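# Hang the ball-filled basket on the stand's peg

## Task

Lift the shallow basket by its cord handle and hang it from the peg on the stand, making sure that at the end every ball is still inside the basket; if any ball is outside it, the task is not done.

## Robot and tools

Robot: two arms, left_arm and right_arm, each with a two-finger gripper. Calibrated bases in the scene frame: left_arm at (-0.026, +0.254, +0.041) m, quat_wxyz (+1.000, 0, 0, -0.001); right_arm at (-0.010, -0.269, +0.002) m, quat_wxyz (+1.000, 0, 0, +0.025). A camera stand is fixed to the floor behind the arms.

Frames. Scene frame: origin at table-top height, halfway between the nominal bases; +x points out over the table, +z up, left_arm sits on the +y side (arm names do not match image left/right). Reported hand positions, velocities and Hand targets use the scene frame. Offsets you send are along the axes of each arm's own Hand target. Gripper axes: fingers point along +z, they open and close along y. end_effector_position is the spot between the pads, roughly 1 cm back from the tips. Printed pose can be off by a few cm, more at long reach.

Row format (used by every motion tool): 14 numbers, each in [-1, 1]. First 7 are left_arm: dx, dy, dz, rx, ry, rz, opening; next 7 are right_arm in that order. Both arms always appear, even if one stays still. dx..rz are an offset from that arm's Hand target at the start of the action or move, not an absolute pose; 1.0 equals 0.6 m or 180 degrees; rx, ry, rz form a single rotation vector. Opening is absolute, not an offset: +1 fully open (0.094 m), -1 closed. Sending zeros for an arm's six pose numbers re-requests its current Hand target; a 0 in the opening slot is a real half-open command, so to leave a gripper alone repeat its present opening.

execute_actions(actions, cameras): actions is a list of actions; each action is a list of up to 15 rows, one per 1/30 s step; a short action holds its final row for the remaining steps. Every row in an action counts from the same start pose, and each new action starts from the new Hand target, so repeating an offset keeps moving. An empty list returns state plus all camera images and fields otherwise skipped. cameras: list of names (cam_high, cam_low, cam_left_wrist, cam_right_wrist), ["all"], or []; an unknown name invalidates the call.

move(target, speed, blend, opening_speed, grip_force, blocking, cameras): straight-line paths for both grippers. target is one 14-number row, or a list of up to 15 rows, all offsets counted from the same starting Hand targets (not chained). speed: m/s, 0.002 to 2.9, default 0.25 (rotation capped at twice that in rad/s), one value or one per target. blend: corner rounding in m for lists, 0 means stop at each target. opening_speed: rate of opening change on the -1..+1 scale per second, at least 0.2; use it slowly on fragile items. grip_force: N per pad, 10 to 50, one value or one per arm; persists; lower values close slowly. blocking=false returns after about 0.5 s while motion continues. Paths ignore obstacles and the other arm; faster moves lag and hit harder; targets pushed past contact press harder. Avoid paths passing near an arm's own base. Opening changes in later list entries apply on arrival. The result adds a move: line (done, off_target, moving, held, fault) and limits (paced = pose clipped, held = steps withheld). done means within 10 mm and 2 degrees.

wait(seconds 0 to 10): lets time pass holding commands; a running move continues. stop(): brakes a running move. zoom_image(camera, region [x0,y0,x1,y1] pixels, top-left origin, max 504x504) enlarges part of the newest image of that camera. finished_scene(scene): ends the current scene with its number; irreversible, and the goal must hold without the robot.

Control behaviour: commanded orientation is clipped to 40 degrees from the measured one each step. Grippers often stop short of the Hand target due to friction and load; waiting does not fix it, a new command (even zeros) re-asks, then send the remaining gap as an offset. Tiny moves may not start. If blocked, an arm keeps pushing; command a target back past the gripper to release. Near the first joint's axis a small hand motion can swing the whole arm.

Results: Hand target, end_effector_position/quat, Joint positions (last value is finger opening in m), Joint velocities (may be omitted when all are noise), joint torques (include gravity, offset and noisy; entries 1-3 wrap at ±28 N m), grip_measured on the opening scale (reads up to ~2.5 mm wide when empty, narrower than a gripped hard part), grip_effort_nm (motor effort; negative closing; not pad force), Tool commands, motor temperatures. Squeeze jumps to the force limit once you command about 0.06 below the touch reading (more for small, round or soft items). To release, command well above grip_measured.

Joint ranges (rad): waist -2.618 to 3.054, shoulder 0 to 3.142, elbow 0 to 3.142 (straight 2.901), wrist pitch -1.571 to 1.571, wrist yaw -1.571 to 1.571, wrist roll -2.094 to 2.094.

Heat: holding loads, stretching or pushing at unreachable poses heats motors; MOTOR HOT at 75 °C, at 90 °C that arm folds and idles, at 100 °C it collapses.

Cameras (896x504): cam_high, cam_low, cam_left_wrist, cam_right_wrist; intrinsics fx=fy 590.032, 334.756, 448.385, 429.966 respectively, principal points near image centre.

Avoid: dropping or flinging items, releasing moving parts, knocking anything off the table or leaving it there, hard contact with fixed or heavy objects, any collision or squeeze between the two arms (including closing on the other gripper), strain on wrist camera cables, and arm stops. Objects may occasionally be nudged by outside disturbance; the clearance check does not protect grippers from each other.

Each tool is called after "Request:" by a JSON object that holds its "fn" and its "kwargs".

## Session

Request:
{"fn": "execute_actions", "kwargs": {"actions": []}}

Request:
{"fn": "zoom_image", "kwargs": {"camera": "cam_high", "region": [330, 200, 650, 420]}}

Scene clock: 0.00 s.
left_arm: end_effector_position=(+0.3677, +0.2233, +0.1646) grip_measured=+1.000 grip_effort_nm=n/a end_effector_quat_wxyz=(+0.621, +0.036, +0.783, +0.010) | right_arm: end_effector_position=(+0.3807, -0.2765, +0.1104) grip_measured=+1.000 grip_effort_nm=n/a end_effector_quat_wxyz=(+0.570, +0.057, +0.819, -0.027)
Joint positions: left_arm=[-0.117 1.486 0.327 0.928 -0.087 0.043 0.094] | right_arm=[0.001 1.436 0.379 0.697 0.157 0.081 0.094]
Joint velocities: within noise
Joint torques (N m): no reading
Motor temperatures (°C): left_arm=[23 30 40 29 26 26 28] | right_arm=[25 26 32 28 24 24 25]
Heat: left arm: 40 °C; right arm: 32 °C.
Hand target: left_arm +0.3677, +0.2234, +0.1639; +0.619, +0.036, +0.785, +0.011 | right_arm +0.3802, -0.2767, +0.1093; +0.567, +0.057, +0.821, -0.028
Tool commands: left_gripper/opening=+1.0 right_gripper/opening=+1.0

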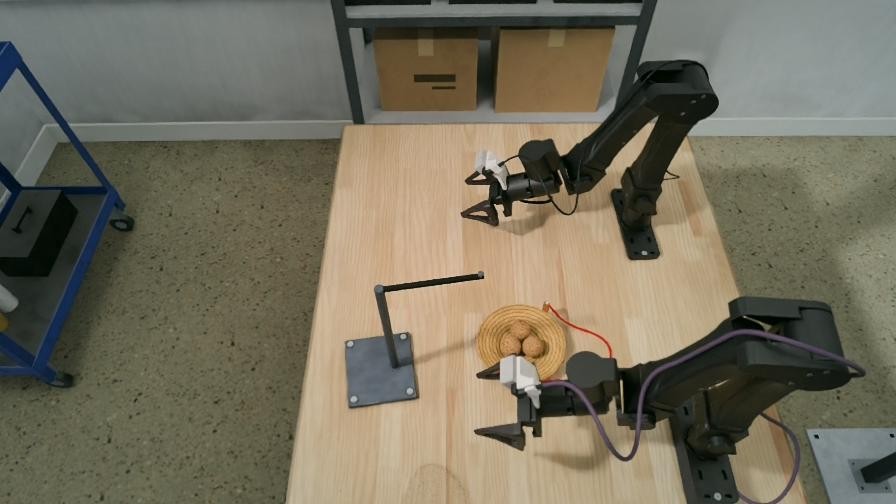

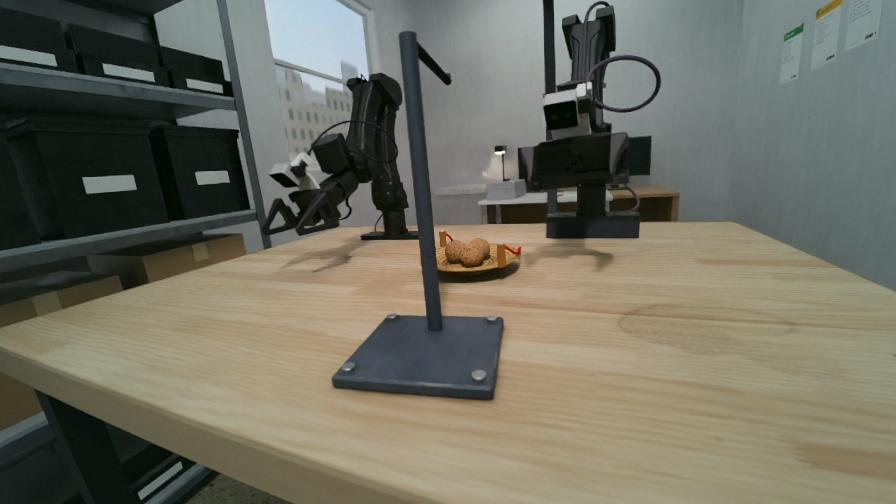

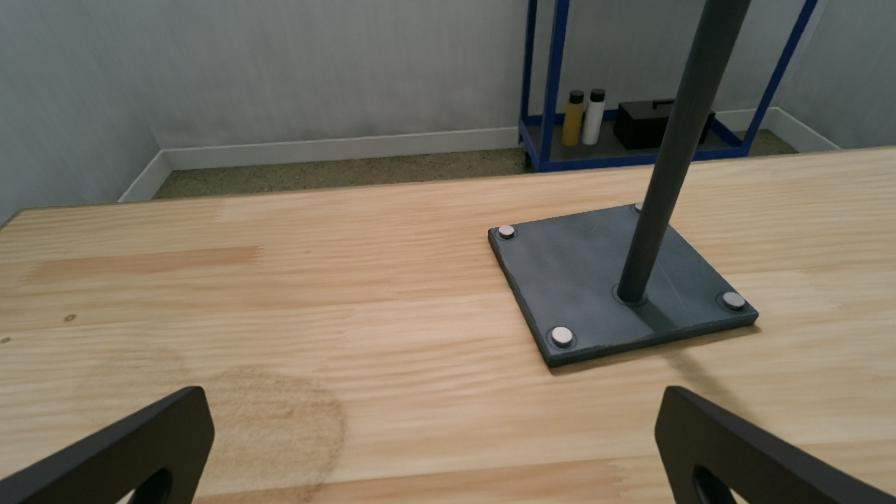

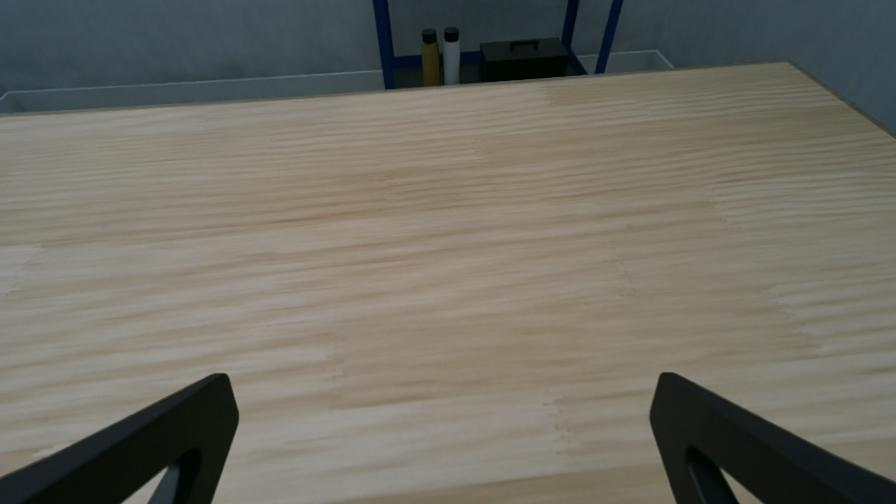

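Scaled by 1.575 from the camera's 896x504 image, which has a finer 1280x720 frame.

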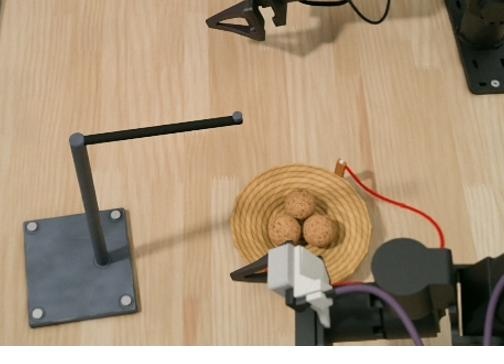

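Request:
{"fn": "move", "kwargs": {"target": [-0.0193,-0.2488,-0.3847,0.2666,0.251,0.1941,0.3,-0.2763,-0.0223,-0.3795,-0.2395,-0.1016,-0.0266,1], "speed": 0.25, "cameras": ["all"]}}

Request:
{"fn": "zoom_image", "kwargs": {"camera": "cam_high", "region": [450, 270, 650, 420]}}

Scene clock: 28.70 s.
left_arm: end_effector_position=(+0.1424, +0.0827, +0.2151) grip_measured=+0.303 grip_effort_nm=-0.17 end_effector_quat_wxyz=(+0.192, +0.488, +0.845, -0.103) | right_arm: end_effector_position=(+0.2267, -0.2755, +0.3483) grip_measured=+1.000 grip_effort_nm=0.02 end_effector_quat_wxyz=(+0.667, -0.195, +0.678, +0.238)
Joint positions: left_arm=[-0.697 1.059 1.03 -1.123 0.132 0.321 0.061] | right_arm=[-0.948 0.737 0.669 0.158 -1.521 0.152 0.094]
Joint torques (N m): left_arm=[-0.51 -1.29 9.28 0.79 0.21 -0.08] | right_arm=[-0.46 -0.36 6.37 1.05 -0.07 0.03]
Heat: left arm: 42 °C; right arm: 34 °C.
Hand target: left_arm +0.1396, +0.0803, +0.2200; +0.187, +0.489, +0.845, -0.108 | right_arm +0.2253, -0.2754, +0.3450; +0.667, -0.193, +0.677, +0.243
Off the commanded pose: left_arm 0.006 m, 1 deg | right_arm 0.004 m, 1 deg.
move: done

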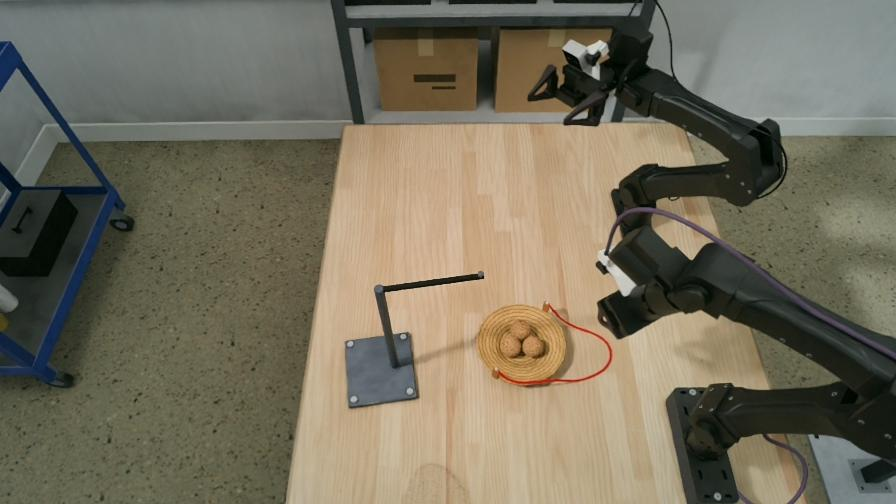

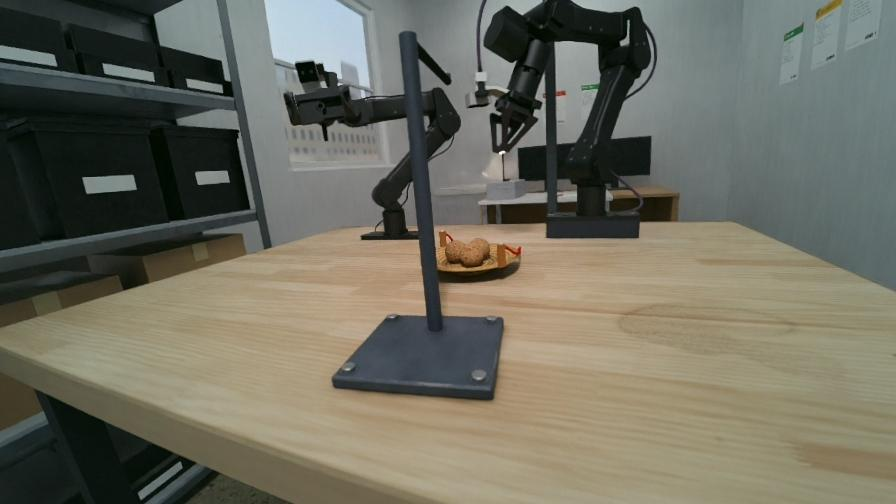

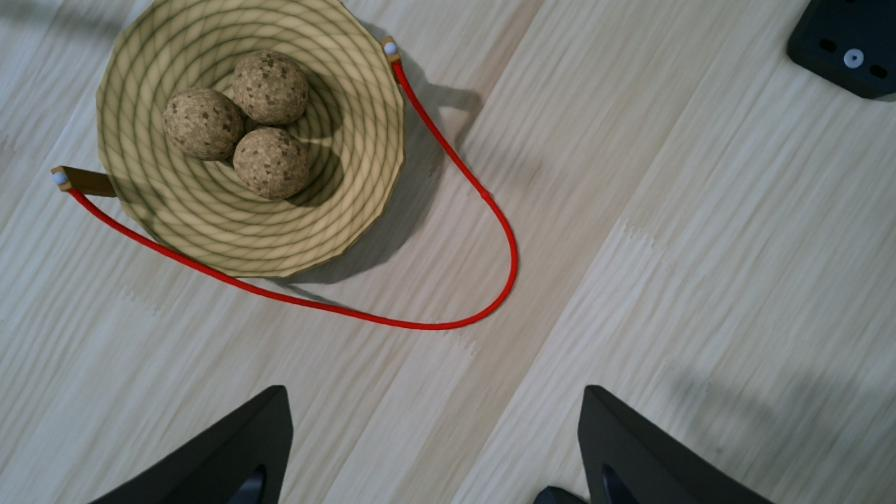

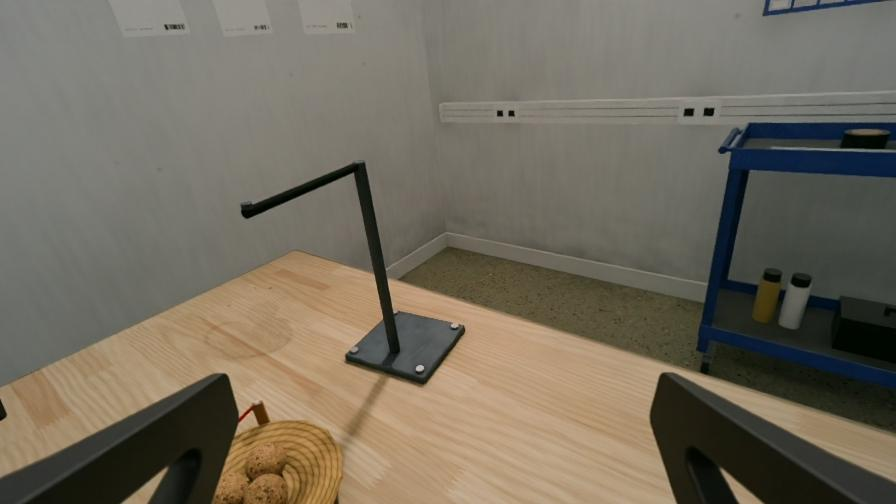

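Scaled by 2.520 from the camera's 896x504 image, which has a finer 1280x720 frame.

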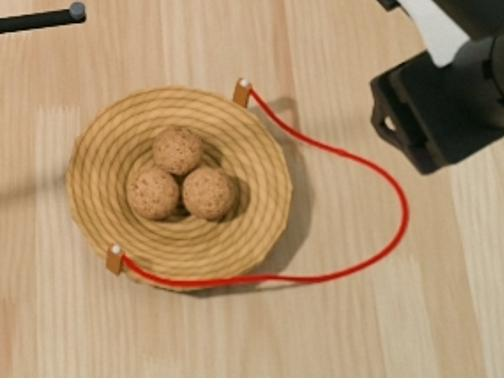

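Request:
{"fn": "move", "kwargs": {"target": [0.148,0.0178,0.2158,0.0918,0.0765,0.2915,0.0,0,0,0,0,0,0,1], "speed": 0.2, "grip_force": [25,50], "cameras": ["cam_high","cam_left_wrist","cam_low"]}}

Scene clock: 103.07 s.
left_arm: end_effector_position=(+0.1380, +0.1066, +0.0713) grip_measured=+0.003 grip_effort_nm=-0.17 end_effector_quat_wxyz=(+0.052, +0.838, +0.539, -0.070) | right_arm: end_effector_position=(+0.2267, -0.2755, +0.3484) grip_measured=+1.000 grip_effort_nm=0.02 end_effector_quat_wxyz=(+0.667, -0.195, +0.678, +0.238)
Joint positions: left_arm=[-0.595 1.405 0.754 -0.878 0.17 1.397 0.047] | right_arm=[-0.948 0.737 0.669 0.158 -1.521 0.153 0.094]
Joint torques (N m): left_arm=[0.21 -3.33 4.93 0.46 0.17 0.12] | right_arm=[-0.44 -0.28 6.49 1.02 -0.07 0]
Heat: left arm: 43 °C; right arm: 34 °C.
Hand target: left_arm +0.1359, +0.1079, +0.0652; +0.047, +0.840, +0.535, -0.074 | right_arm +0.2254, -0.2753, +0.3450; +0.665, -0.193, +0.679, +0.243
Off the commanded pose: left_arm 0.007 m, 1 deg | right_arm 0.004 m, 1 deg.
grip_force (N): 25, 50
move: done
Images, in order (width x height): cam_high 896x504, cam_low 896x504, cam_left_wrist 896x504.

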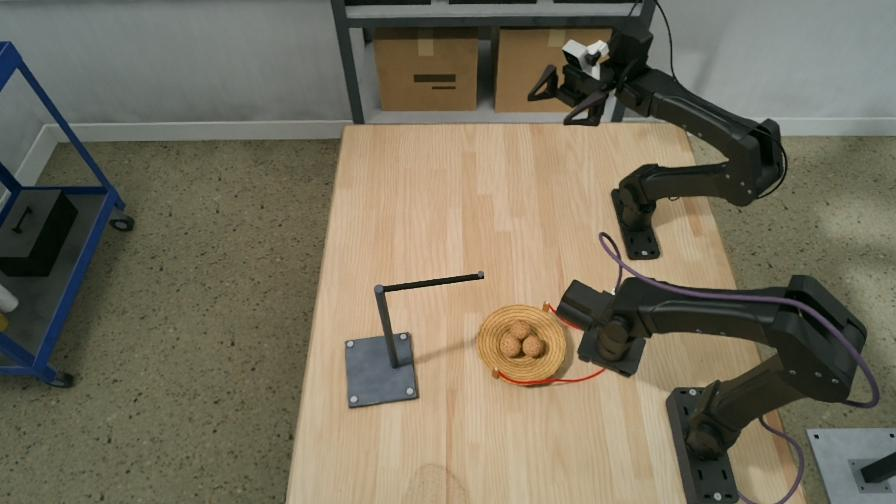

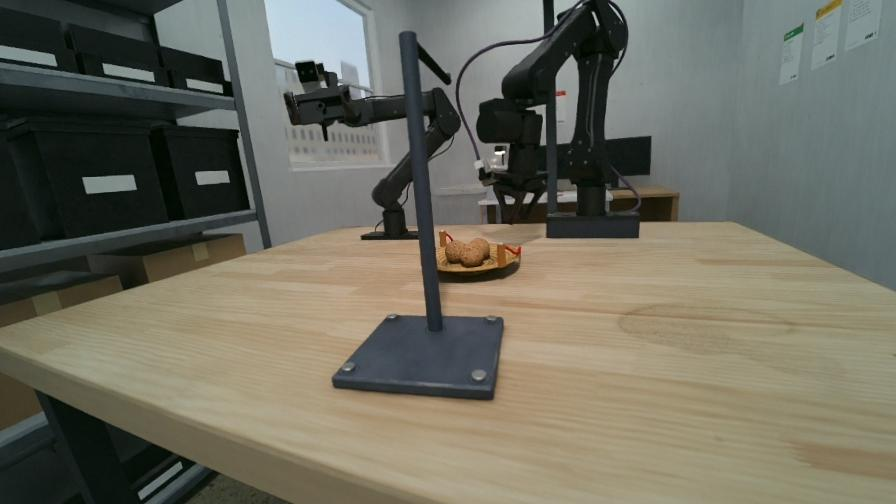

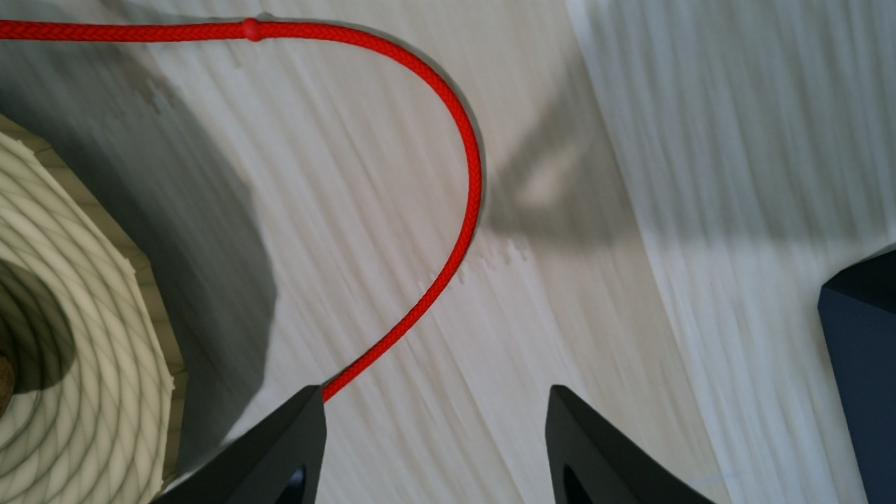

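Request:
{"fn": "move", "kwargs": {"target": [-0.0025,-0.0063,0.0615,0.0096,0,0.0547,0.0,0,0,0,0,0,0,1], "speed": 0.1, "cameras": ["cam_left_wrist"]}}

Scene clock: 134.67 s.
left_arm: end_effector_position=(+0.1339, +0.1022, +0.0353) grip_measured=+0.003 grip_effort_nm=-0.17 end_effector_quat_wxyz=(+0.046, +0.879, +0.468, -0.072) | right_arm: end_effector_position=(+0.2267, -0.2755, +0.3484) grip_measured=+1.000 grip_effort_nm=0.02 end_effector_quat_wxyz=(+0.667, -0.195, +0.678, +0.238)
Joint positions: left_arm=[-0.623 1.507 0.68 -0.724 0.17 1.536 0.047] | right_arm=[-0.948 0.737 0.669 0.158 -1.521 0.153 0.094]
Joint torques (N m): left_arm=[-0.51 -3.64 4.4 0.41 0.19 0.11] | right_arm=[-0.4 -0.31 6.46 1.01 -0.07 -0.01]
Heat: left arm: 42 °C; right arm: 34 °C.
Hand target: left_arm +0.1292, +0.1023, +0.0291; +0.041, +0.883, +0.460, -0.078 | right_arm +0.2254, -0.2753, +0.3450; +0.665, -0.193, +0.679, +0.243
Off the commanded pose: left_arm 0.008 m, 1 deg | right_arm 0.004 m, 1 deg.
grip_force (N): 25, 50
move: done
Images, in order (width x height): cam_left_wrist 896x504.

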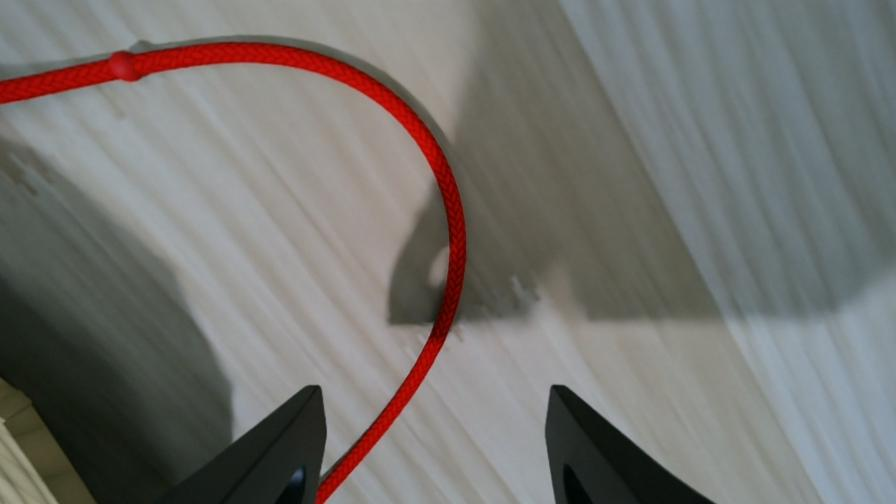

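Request:
{"fn": "move", "kwargs": {"target": [0.005,0,0.0284,0,0,0,0.0,0,0,0,0,0,0,1], "speed": 0.06, "cameras": ["cam_left_wrist"]}}

Scene clock: 142.93 s.
left_arm: end_effector_position=(+0.1343, +0.1019, +0.0180) grip_measured=+0.003 grip_effort_nm=-0.17 end_effector_quat_wxyz=(+0.046, +0.880, +0.468, -0.072) | right_arm: end_effector_position=(+0.2267, -0.2755, +0.3484) grip_measured=+1.000 grip_effort_nm=0.02 end_effector_quat_wxyz=(+0.667, -0.195, +0.678, +0.238)
Joint positions: left_arm=[-0.623 1.557 0.643 -0.636 0.17 1.537 0.047] | right_arm=[-0.948 0.737 0.669 0.158 -1.521 0.153 0.094]
Joint torques (N m): left_arm=[-0.53 -3.78 4.1 0.42 0.19 0.11] | right_arm=[-0.4 -0.32 6.49 1.02 -0.06 -0.01]
Heat: left arm: 42 °C; right arm: 34 °C.
Hand target: left_arm +0.1292, +0.1023, +0.0118; +0.041, +0.883, +0.460, -0.078 | right_arm +0.2254, -0.2753, +0.3450; +0.665, -0.193, +0.679, +0.243
Off the commanded pose: left_arm 0.008 m, 1 deg | right_arm 0.004 m, 1 deg.
grip_force (N): 25, 50
move: done
Images, in order (width x height): cam_left_wrist 896x504.

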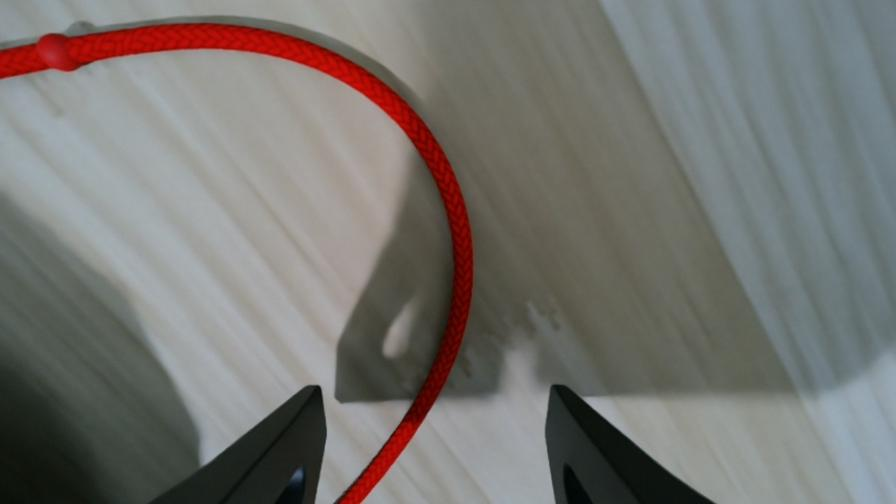

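Request:
{"fn": "move", "kwargs": {"target": [0.0012,0,0.0066,0,0,0,0.0,0,0,0,0,0,0,1], "speed": 0.04}}

Request:
{"fn": "move", "kwargs": {"target": [0,0,0,0,0,0,-0.88,0,0,0,0,0,0,1], "opening_speed": 0.6, "cameras": ["cam_left_wrist"]}}

Scene clock: 149.80 s.
left_arm: end_effector_position=(+0.1345, +0.1017, +0.0141) grip_measured=+0.003 grip_effort_nm=-0.17 end_effector_quat_wxyz=(+0.047, +0.880, +0.468, -0.071) | right_arm: end_effector_position=(+0.2267, -0.2755, +0.3484) grip_measured=+1.000 grip_effort_nm=0.03 end_effector_quat_wxyz=(+0.667, -0.195, +0.678, +0.238)
Joint positions: left_arm=[-0.623 1.57 0.636 -0.615 0.17 1.537 0.047] | right_arm=[-0.948 0.737 0.669 0.158 -1.521 0.153 0.094]
Joint torques (N m): left_arm=[-0.51 -3.81 3.97 0.42 0.19 0.11] | right_arm=[-0.42 -0.29 6.52 1.02 -0.06 0]
Heat: left arm: 41 °C; right arm: 34 °C.
Hand target: left_arm +0.1292, +0.1023, +0.0078; +0.041, +0.883, +0.461, -0.078 | right_arm +0.2254, -0.2753, +0.3450; +0.665, -0.193, +0.679, +0.243
Off the commanded pose: left_arm 0.008 m, 1 deg | right_arm 0.004 m, 1 deg.
grip_force (N): 25, 50
move: done

Scene clock: 153.03 s.
left_arm: end_effector_position=(+0.1347, +0.1016, +0.0141) grip_measured=-0.877 grip_effort_nm=-0.17 end_effector_quat_wxyz=(+0.047, +0.880, +0.468, -0.071) | right_arm: end_effector_position=(+0.2267, -0.2755, +0.3484) grip_measured=+1.000 grip_effort_nm=0.02 end_effector_quat_wxyz=(+0.667, -0.195, +0.678, +0.238)
Joint positions: left_arm=[-0.623 1.57 0.636 -0.615 0.17 1.537 0.006] | right_arm=[-0.948 0.737 0.669 0.158 -1.521 0.153 0.094]
Joint torques (N m): left_arm=[-0.5 -3.81 3.97 0.42 0.18 0.11] | right_arm=[-0.42 -0.27 6.46 1.01 -0.07 0]
Heat: left arm: 41 °C; right arm: 34 °C.
Hand target: left_arm +0.1292, +0.1023, +0.0078; +0.041, +0.883, +0.461, -0.078 | right_arm +0.2254, -0.2753, +0.3450; +0.665, -0.193, +0.679, +0.243
Off the commanded pose: left_arm 0.008 m, 1 deg | right_arm 0.004 m, 1 deg.
grip_force (N): 25, 50
move: done
Images, in order (width x height): cam_left_wrist 896x504.

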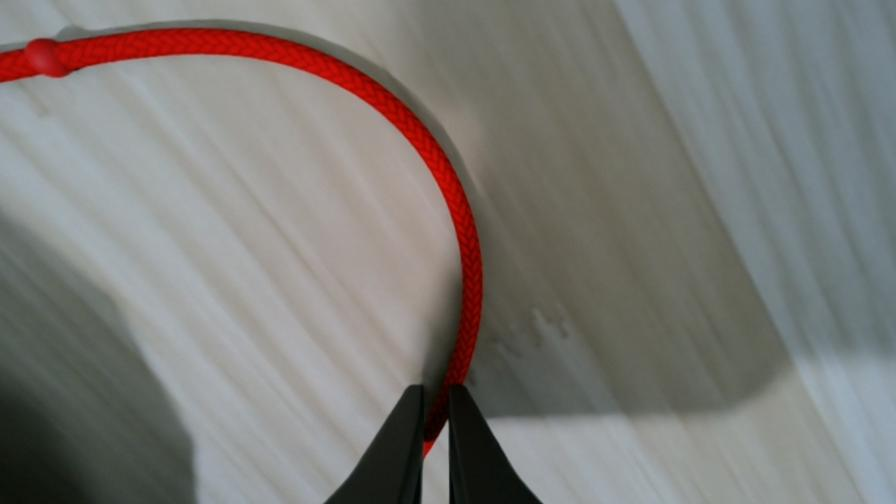

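Request:
{"fn": "move", "kwargs": {"target": [0,0,0,0,0,0,-1,0,0,0,0,0,0,1]}}

Request:
{"fn": "move", "kwargs": {"target": [[-0.01,0.0995,-0.2558,-0.008,-0.041,-0.026,-1,0,0,0,0,0,0,1],[0.024,0.2522,-0.3972,-0.0164,-0.0823,-0.0523,-1,0,0,0,0,0,0,1]], "speed": 0.1, "blend": [0.03,0], "cameras": ["all"]}}

Request:
{"fn": "zoom_image", "kwargs": {"camera": "cam_low", "region": [400, 90, 580, 290]}}

Scene clock: 175.80 s.
left_arm: end_effector_position=(+0.1347, +0.1015, +0.0142) grip_measured=-0.993 grip_effort_nm=-0.39 end_effector_quat_wxyz=(+0.047, +0.880, +0.468, -0.071) | right_arm: end_effector_position=(+0.2267, -0.2755, +0.3484) grip_measured=+1.000 grip_effort_nm=0.02 end_effector_quat_wxyz=(+0.667, -0.195, +0.678, +0.238)
Joint positions: left_arm=[-0.623 1.57 0.636 -0.615 0.17 1.538 0] | right_arm=[-0.948 0.737 0.669 0.158 -1.521 0.153 0.094]
Joint torques (N m): left_arm=[-0.51 -3.79 4 0.42 0.18 0.1] | right_arm=[-0.43 -0.25 6.46 1.03 -0.06 0]
Heat: left arm: 41 °C; right arm: 34 °C.
Hand target: left_arm +0.1292, +0.1023, +0.0078; +0.041, +0.883, +0.460, -0.078 | right_arm +0.2254, -0.2753, +0.3450; +0.665, -0.193, +0.679, +0.243
Off the commanded pose: left_arm 0.008 m, 1 deg | right_arm 0.004 m, 1 deg.
grip_force (N): 25, 50
move: done

Scene clock: 179.30 s.
left_arm: end_effector_position=(+0.2850, +0.0630, +0.2436) grip_measured=-0.993 grip_effort_nm=-0.38 end_effector_quat_wxyz=(+0.151, +0.826, +0.523, -0.145) | right_arm: end_effector_position=(+0.2267, -0.2755, +0.3484) grip_measured=+1.000 grip_effort_nm=0.02 end_effector_quat_wxyz=(+0.667, -0.195, +0.678, +0.238)
Joint positions: left_arm=[-0.35 1.872 1.9 -1.531 0.416 1.647 0] | right_arm=[-0.948 0.737 0.669 0.158 -1.521 0.153 0.094]
Joint torques (N m): left_arm=[0.49 -7.2 8.08 0.07 0.46 -0.06] | right_arm=[-0.42 -0.25 6.49 1.02 -0.05 0]
Heat: left arm: 42 °C; right arm: 34 °C.
Hand target: left_arm +0.2850, +0.0614, +0.2399; +0.116, +0.824, +0.524, -0.182 | right_arm +0.2254, -0.2753, +0.3450; +0.665, -0.193, +0.679, +0.243
Off the commanded pose: left_arm 0.004 m, 6 deg | right_arm 0.004 m, 1 deg.
joint sent to its limit (left arm) — joint 4 (wrist pitch), lower limit. The joint targets are off in orientation, not in position.
grip_force (N): 25, 50
move: off_target (left_arm)

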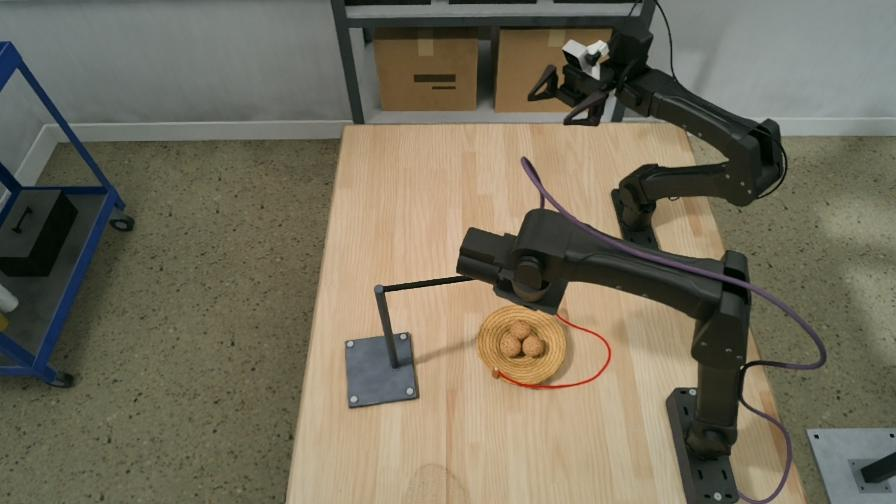

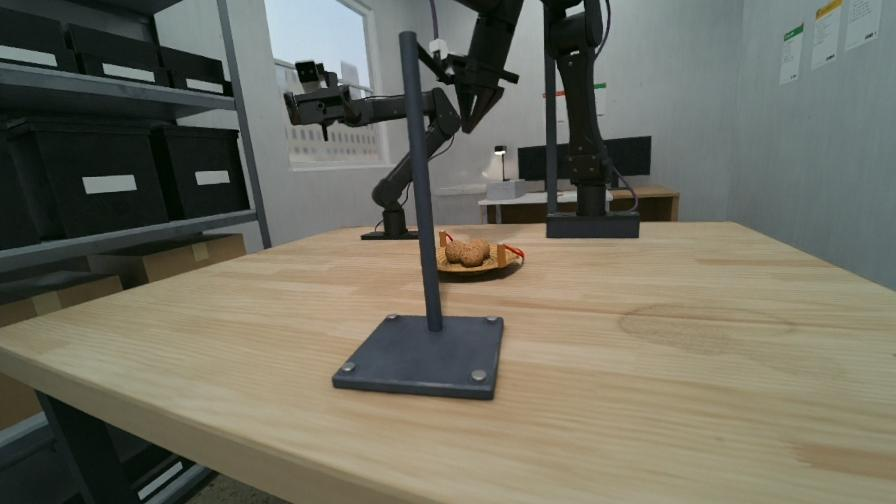

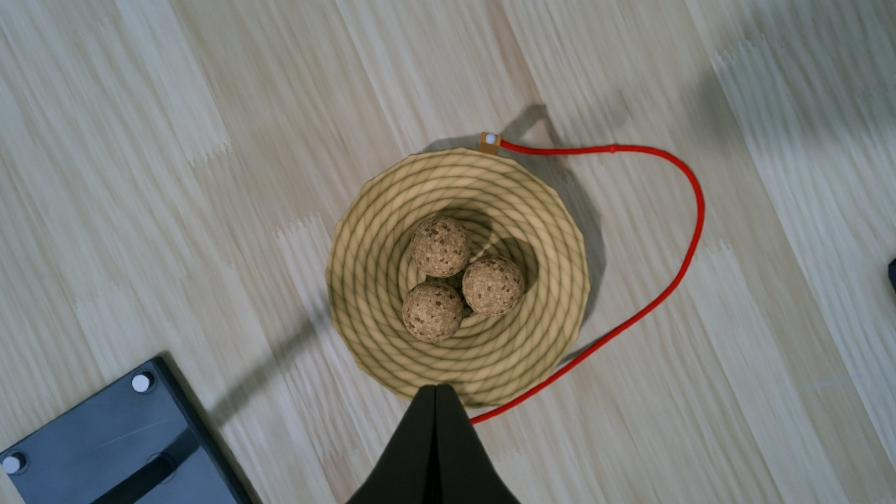

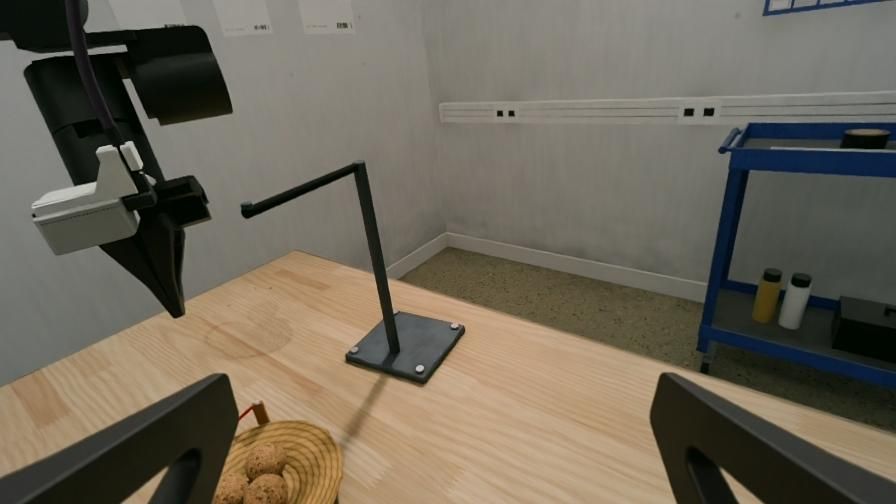

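Scaled by 2.520 from the camera's 896x504 image, which has a finer 1280x720 frame.

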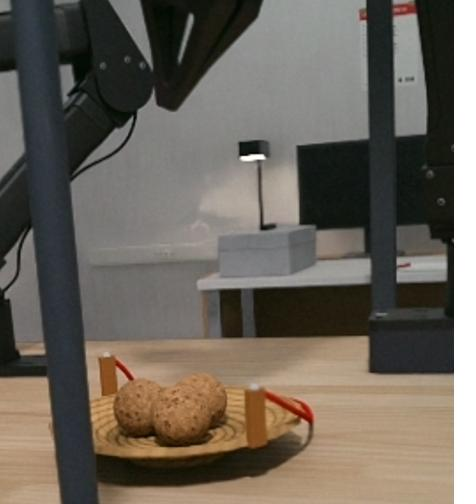

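Request:
{"fn": "move", "kwargs": {"target": [0.107,-0.2473,0.2997,0.0132,0.0552,0.0363,0.0,0,0,0,0,0,0,1], "speed": 0.2, "cameras": ["cam_left_wrist"]}}

Scene clock: 213.03 s.
left_arm: end_effector_position=(+0.1436, +0.1111, +0.0481) grip_measured=-0.003 grip_effort_nm=0.12 end_effector_quat_wxyz=(+0.052, +0.867, +0.482, -0.118) | right_arm: end_effector_position=(+0.2267, -0.2755, +0.3484) grip_measured=+1.000 grip_effort_nm=0.02 end_effector_quat_wxyz=(+0.667, -0.195, +0.678, +0.238)
Joint positions: left_arm=[-0.495 1.535 0.75 -0.825 0.255 1.635 0.047] | right_arm=[-0.948 0.737 0.669 0.158 -1.521 0.153 0.094]
Joint torques (N m): left_arm=[-0.5 -7.66 4.53 0.28 0.23 -0.05] | right_arm=[-0.4 -0.25 6.49 1.02 -0.05 0.01]
Heat: left arm: 42 °C; right arm: 34 °C.
Hand target: left_arm +0.1433, +0.1084, +0.0498; +0.063, +0.867, +0.480, -0.114 | right_arm +0.2254, -0.2753, +0.3450; +0.665, -0.193, +0.679, +0.243
Off the commanded pose: left_arm 0.003 m, 1 deg | right_arm 0.004 m, 1 deg.
grip_force (N): 25, 50
move: done
Images, in order (width x height): cam_left_wrist 896x504.

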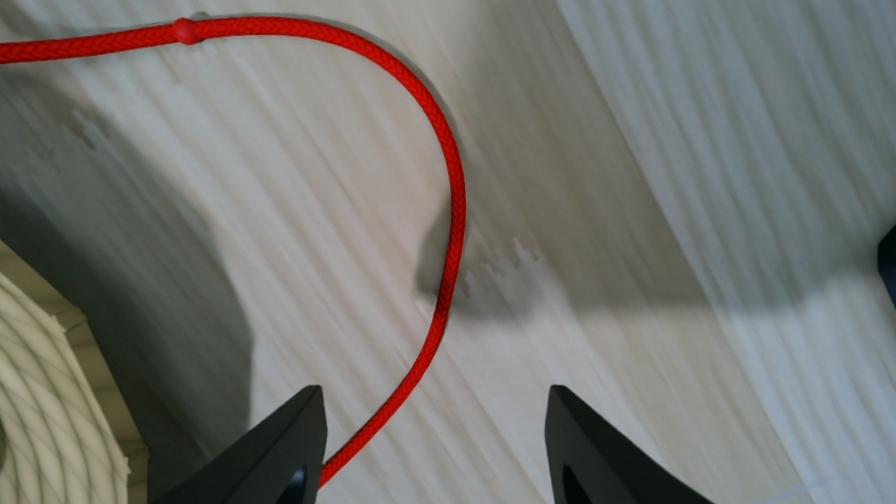

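Request:
{"fn": "move", "kwargs": {"target": [0.0042,-0.0042,0.0713,0,0,0,0.0,0,0,0,0,0,0,1], "speed": 0.06, "cameras": ["cam_left_wrist"]}}

Scene clock: 229.27 s.
left_arm: end_effector_position=(+0.1417, +0.1027, +0.0138) grip_measured=-0.003 grip_effort_nm=0.12 end_effector_quat_wxyz=(+0.069, +0.868, +0.480, -0.107) | right_arm: end_effector_position=(+0.2267, -0.2755, +0.3484) grip_measured=+1.000 grip_effort_nm=0.02 end_effector_quat_wxyz=(+0.667, -0.195, +0.678, +0.238)
Joint positions: left_arm=[-0.533 1.599 0.647 -0.608 0.255 1.595 0.047] | right_arm=[-0.948 0.737 0.669 0.158 -1.521 0.153 0.094]
Joint torques (N m): left_arm=[-0.53 -4.03 4.01 0.39 0.24 -0.06] | right_arm=[-0.42 -0.29 6.5 1.03 -0.05 0]
Heat: left arm: 41 °C; right arm: 34 °C.
Hand target: left_arm +0.1366, +0.1026, +0.0078; +0.063, +0.867, +0.480, -0.114 | right_arm +0.2254, -0.2753, +0.3450; +0.665, -0.193, +0.679, +0.243
Off the commanded pose: left_arm 0.008 m, 1 deg | right_arm 0.004 m, 1 deg.
grip_force (N): 25, 50
move: done
Images, in order (width x height): cam_left_wrist 896x504.

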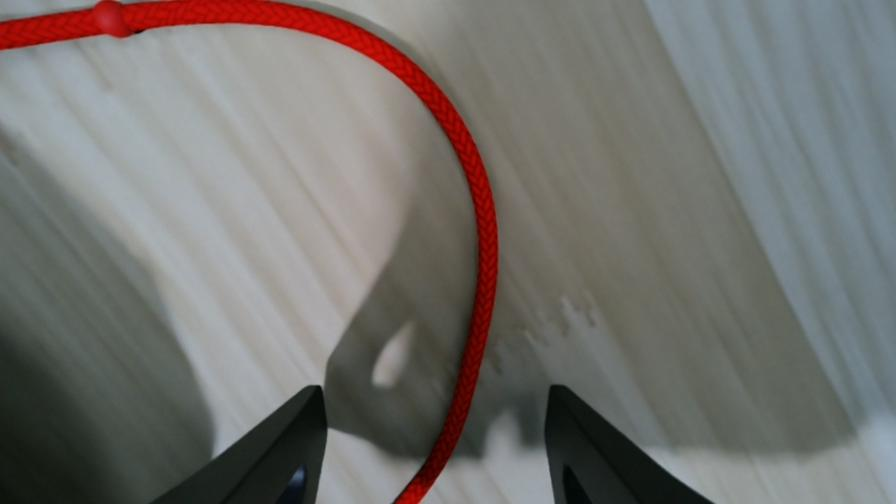

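Request:
{"fn": "move", "kwargs": {"target": [0.0013,-0.01,0.0055,0,0,0,0.0,0,0,0,0,0,0,1], "speed": 0.04}}

Request:
{"fn": "move", "kwargs": {"target": [0,0,0,0,0,0,-0.9,0,0,0,0,0,0,1], "opening_speed": 0.6, "cameras": ["cam_left_wrist"]}}

Scene clock: 236.30 s.
left_arm: end_effector_position=(+0.1392, +0.1039, +0.0115) grip_measured=-0.003 grip_effort_nm=0.11 end_effector_quat_wxyz=(+0.068, +0.868, +0.480, -0.108) | right_arm: end_effector_position=(+0.2267, -0.2755, +0.3484) grip_measured=+1.000 grip_effort_nm=0.02 end_effector_quat_wxyz=(+0.667, -0.195, +0.678, +0.238)
Joint positions: left_arm=[-0.533 1.599 0.634 -0.598 0.256 1.595 0.047] | right_arm=[-0.948 0.737 0.669 0.158 -1.521 0.153 0.094]
Joint torques (N m): left_arm=[-0.5 -4.92 2.63 0.5 0.22 -0.06] | right_arm=[-0.46 -0.28 6.5 1.02 -0.06 0]
Heat: left arm: 41 °C; right arm: 34 °C.
Hand target: left_arm +0.1315, +0.1057, +0.0044; +0.063, +0.867, +0.480, -0.114 | right_arm +0.2254, -0.2753, +0.3450; +0.665, -0.193, +0.679, +0.243
Off the commanded pose: left_arm 0.011 m, 1 deg | right_arm 0.004 m, 1 deg.
grip_force (N): 25, 50
move: off_target (left_arm)

Scene clock: 239.67 s.
left_arm: end_effector_position=(+0.1432, +0.1014, +0.0114) grip_measured=-0.897 grip_effort_nm=-0.19 end_effector_quat_wxyz=(+0.077, +0.868, +0.479, -0.104) | right_arm: end_effector_position=(+0.2267, -0.2755, +0.3484) grip_measured=+1.000 grip_effort_nm=0.02 end_effector_quat_wxyz=(+0.667, -0.195, +0.678, +0.238)
Joint positions: left_arm=[-0.533 1.599 0.633 -0.577 0.257 1.595 0.005] | right_arm=[-0.948 0.737 0.669 0.158 -1.521 0.153 0.094]
Joint torques (N m): left_arm=[-0.5 -4.94 2.78 0.3 0.22 -0.06] | right_arm=[-0.44 -0.31 6.53 1.02 -0.05 0.01]
Heat: left arm: 41 °C; right arm: 34 °C.
Hand target: left_arm +0.1315, +0.1056, +0.0044; +0.063, +0.867, +0.480, -0.114 | right_arm +0.2254, -0.2753, +0.3450; +0.665, -0.193, +0.679, +0.243
Off the commanded pose: left_arm 0.014 m, 2 deg | right_arm 0.004 m, 1 deg.
grip_force (N): 25, 50
move: off_target (left_arm)
Images, in order (width x height): cam_left_wrist 896x504.

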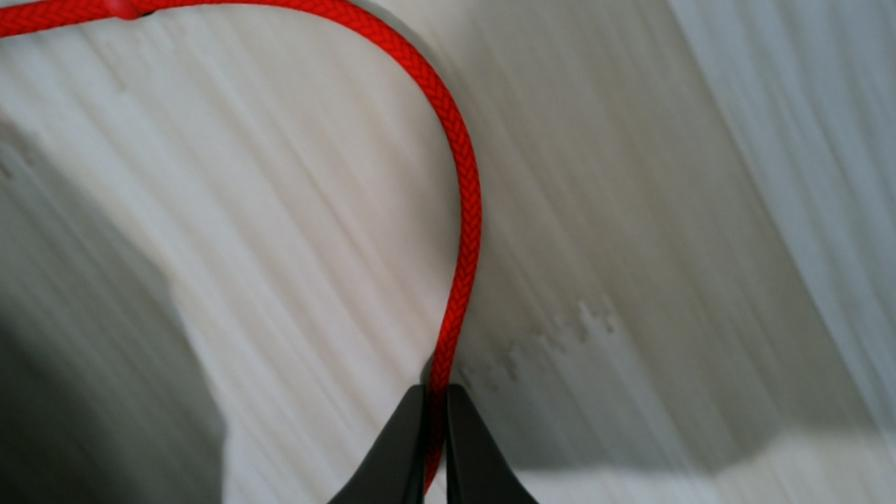

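Request:
{"fn": "move", "kwargs": {"target": [0,0,-0.004,0,0,0,-1,0,0,0,0,0,0,1], "speed": 0.04}}

Scene clock: 244.27 s.
left_arm: end_effector_position=(+0.1432, +0.1014, +0.0114) grip_measured=-0.943 grip_effort_nm=-0.59 end_effector_quat_wxyz=(+0.077, +0.868, +0.479, -0.104) | right_arm: end_effector_position=(+0.2267, -0.2755, +0.3484) grip_measured=+1.000 grip_effort_nm=0.02 end_effector_quat_wxyz=(+0.667, -0.195, +0.678, +0.238)
Joint positions: left_arm=[-0.533 1.599 0.633 -0.577 0.257 1.595 0.003] | right_arm=[-0.948 0.737 0.669 0.158 -1.521 0.153 0.094]
Joint torques (N m): left_arm=[-0.32 -5.55 3.12 0.15 0.22 -0.03] | right_arm=[-0.42 -0.25 6.49 1.02 -0.07 0.01]
Heat: left arm: 41 °C; right arm: 34 °C.
Hand target: left_arm +0.1318, +0.1062, +0.0068; +0.063, +0.867, +0.480, -0.114 | right_arm +0.2254, -0.2753, +0.3450; +0.665, -0.193, +0.679, +0.243
Off the commanded pose: left_arm 0.013 m, 2 deg | right_arm 0.004 m, 1 deg.
grip_force (N): 25, 50
move: off_target (left_arm)

Request:
{"fn": "move", "kwargs": {"target": [[-0.0452,0.1005,-0.2518,-0.0128,-0.0415,-0.031,-1,0,0,0,0,0,0,1],[-0.0252,0.256,-0.3695,-0.0257,-0.0831,-0.062,-1,0,0,0,0,0,0,1]], "speed": 0.1, "blend": [0.03,0], "cameras": ["cam_low","cam_left_wrist","cam_right_wrist"]}}

Request:
{"fn": "zoom_image", "kwargs": {"camera": "cam_low", "region": [400, 90, 580, 290]}}

Scene clock: 264.63 s.
left_arm: end_effector_position=(+0.2836, +0.0629, +0.2268) grip_measured=-0.945 grip_effort_nm=-0.59 end_effector_quat_wxyz=(+0.152, +0.795, +0.554, -0.195) | right_arm: end_effector_position=(+0.2267, -0.2755, +0.3484) grip_measured=+1.000 grip_effort_nm=0.02 end_effector_quat_wxyz=(+0.667, -0.195, +0.678, +0.238)
Joint positions: left_arm=[-0.313 1.892 1.832 -1.503 0.5 1.608 0.003] | right_arm=[-0.948 0.737 0.669 0.158 -1.521 0.153 0.094]
Joint torques (N m): left_arm=[0.47 -7.56 8.47 -0.05 0.52 0.07] | right_arm=[-0.43 -0.28 6.5 1.02 -0.07 0]
Heat: left arm: 41 °C; right arm: 34 °C.
Hand target: left_arm +0.2846, +0.0608, +0.2249; +0.148, +0.791, +0.554, -0.212 | right_arm +0.2254, -0.2753, +0.3450; +0.665, -0.193, +0.679, +0.243
Off the commanded pose: left_arm 0.003 m, 2 deg | right_arm 0.004 m, 1 deg.
grip_force (N): 25, 50
move: done
Images, in order (width x height): cam_low 896x504, cam_left_wrist 896x504, cam_right_wrist 896x504.

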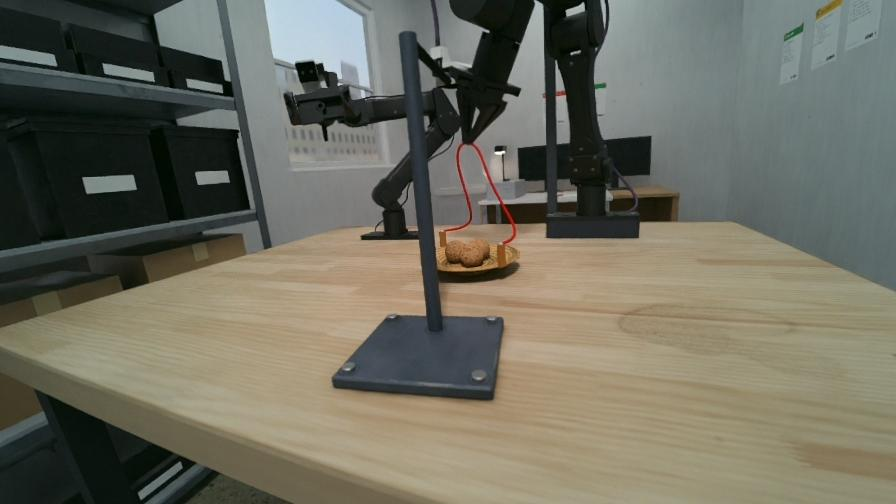

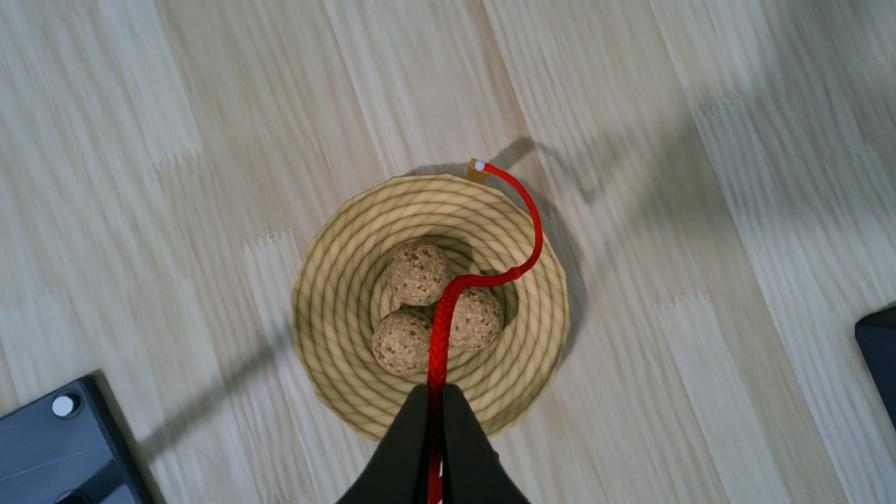

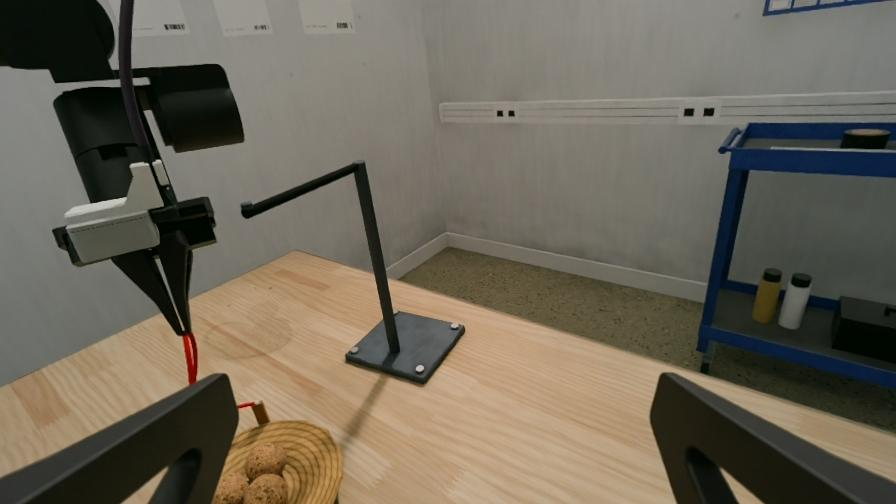

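Scaled by 2.520 from the camera's 896x504 image, which has a finer 1280x720 frame.

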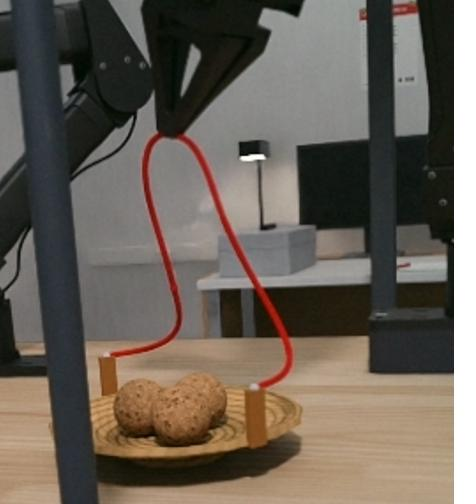

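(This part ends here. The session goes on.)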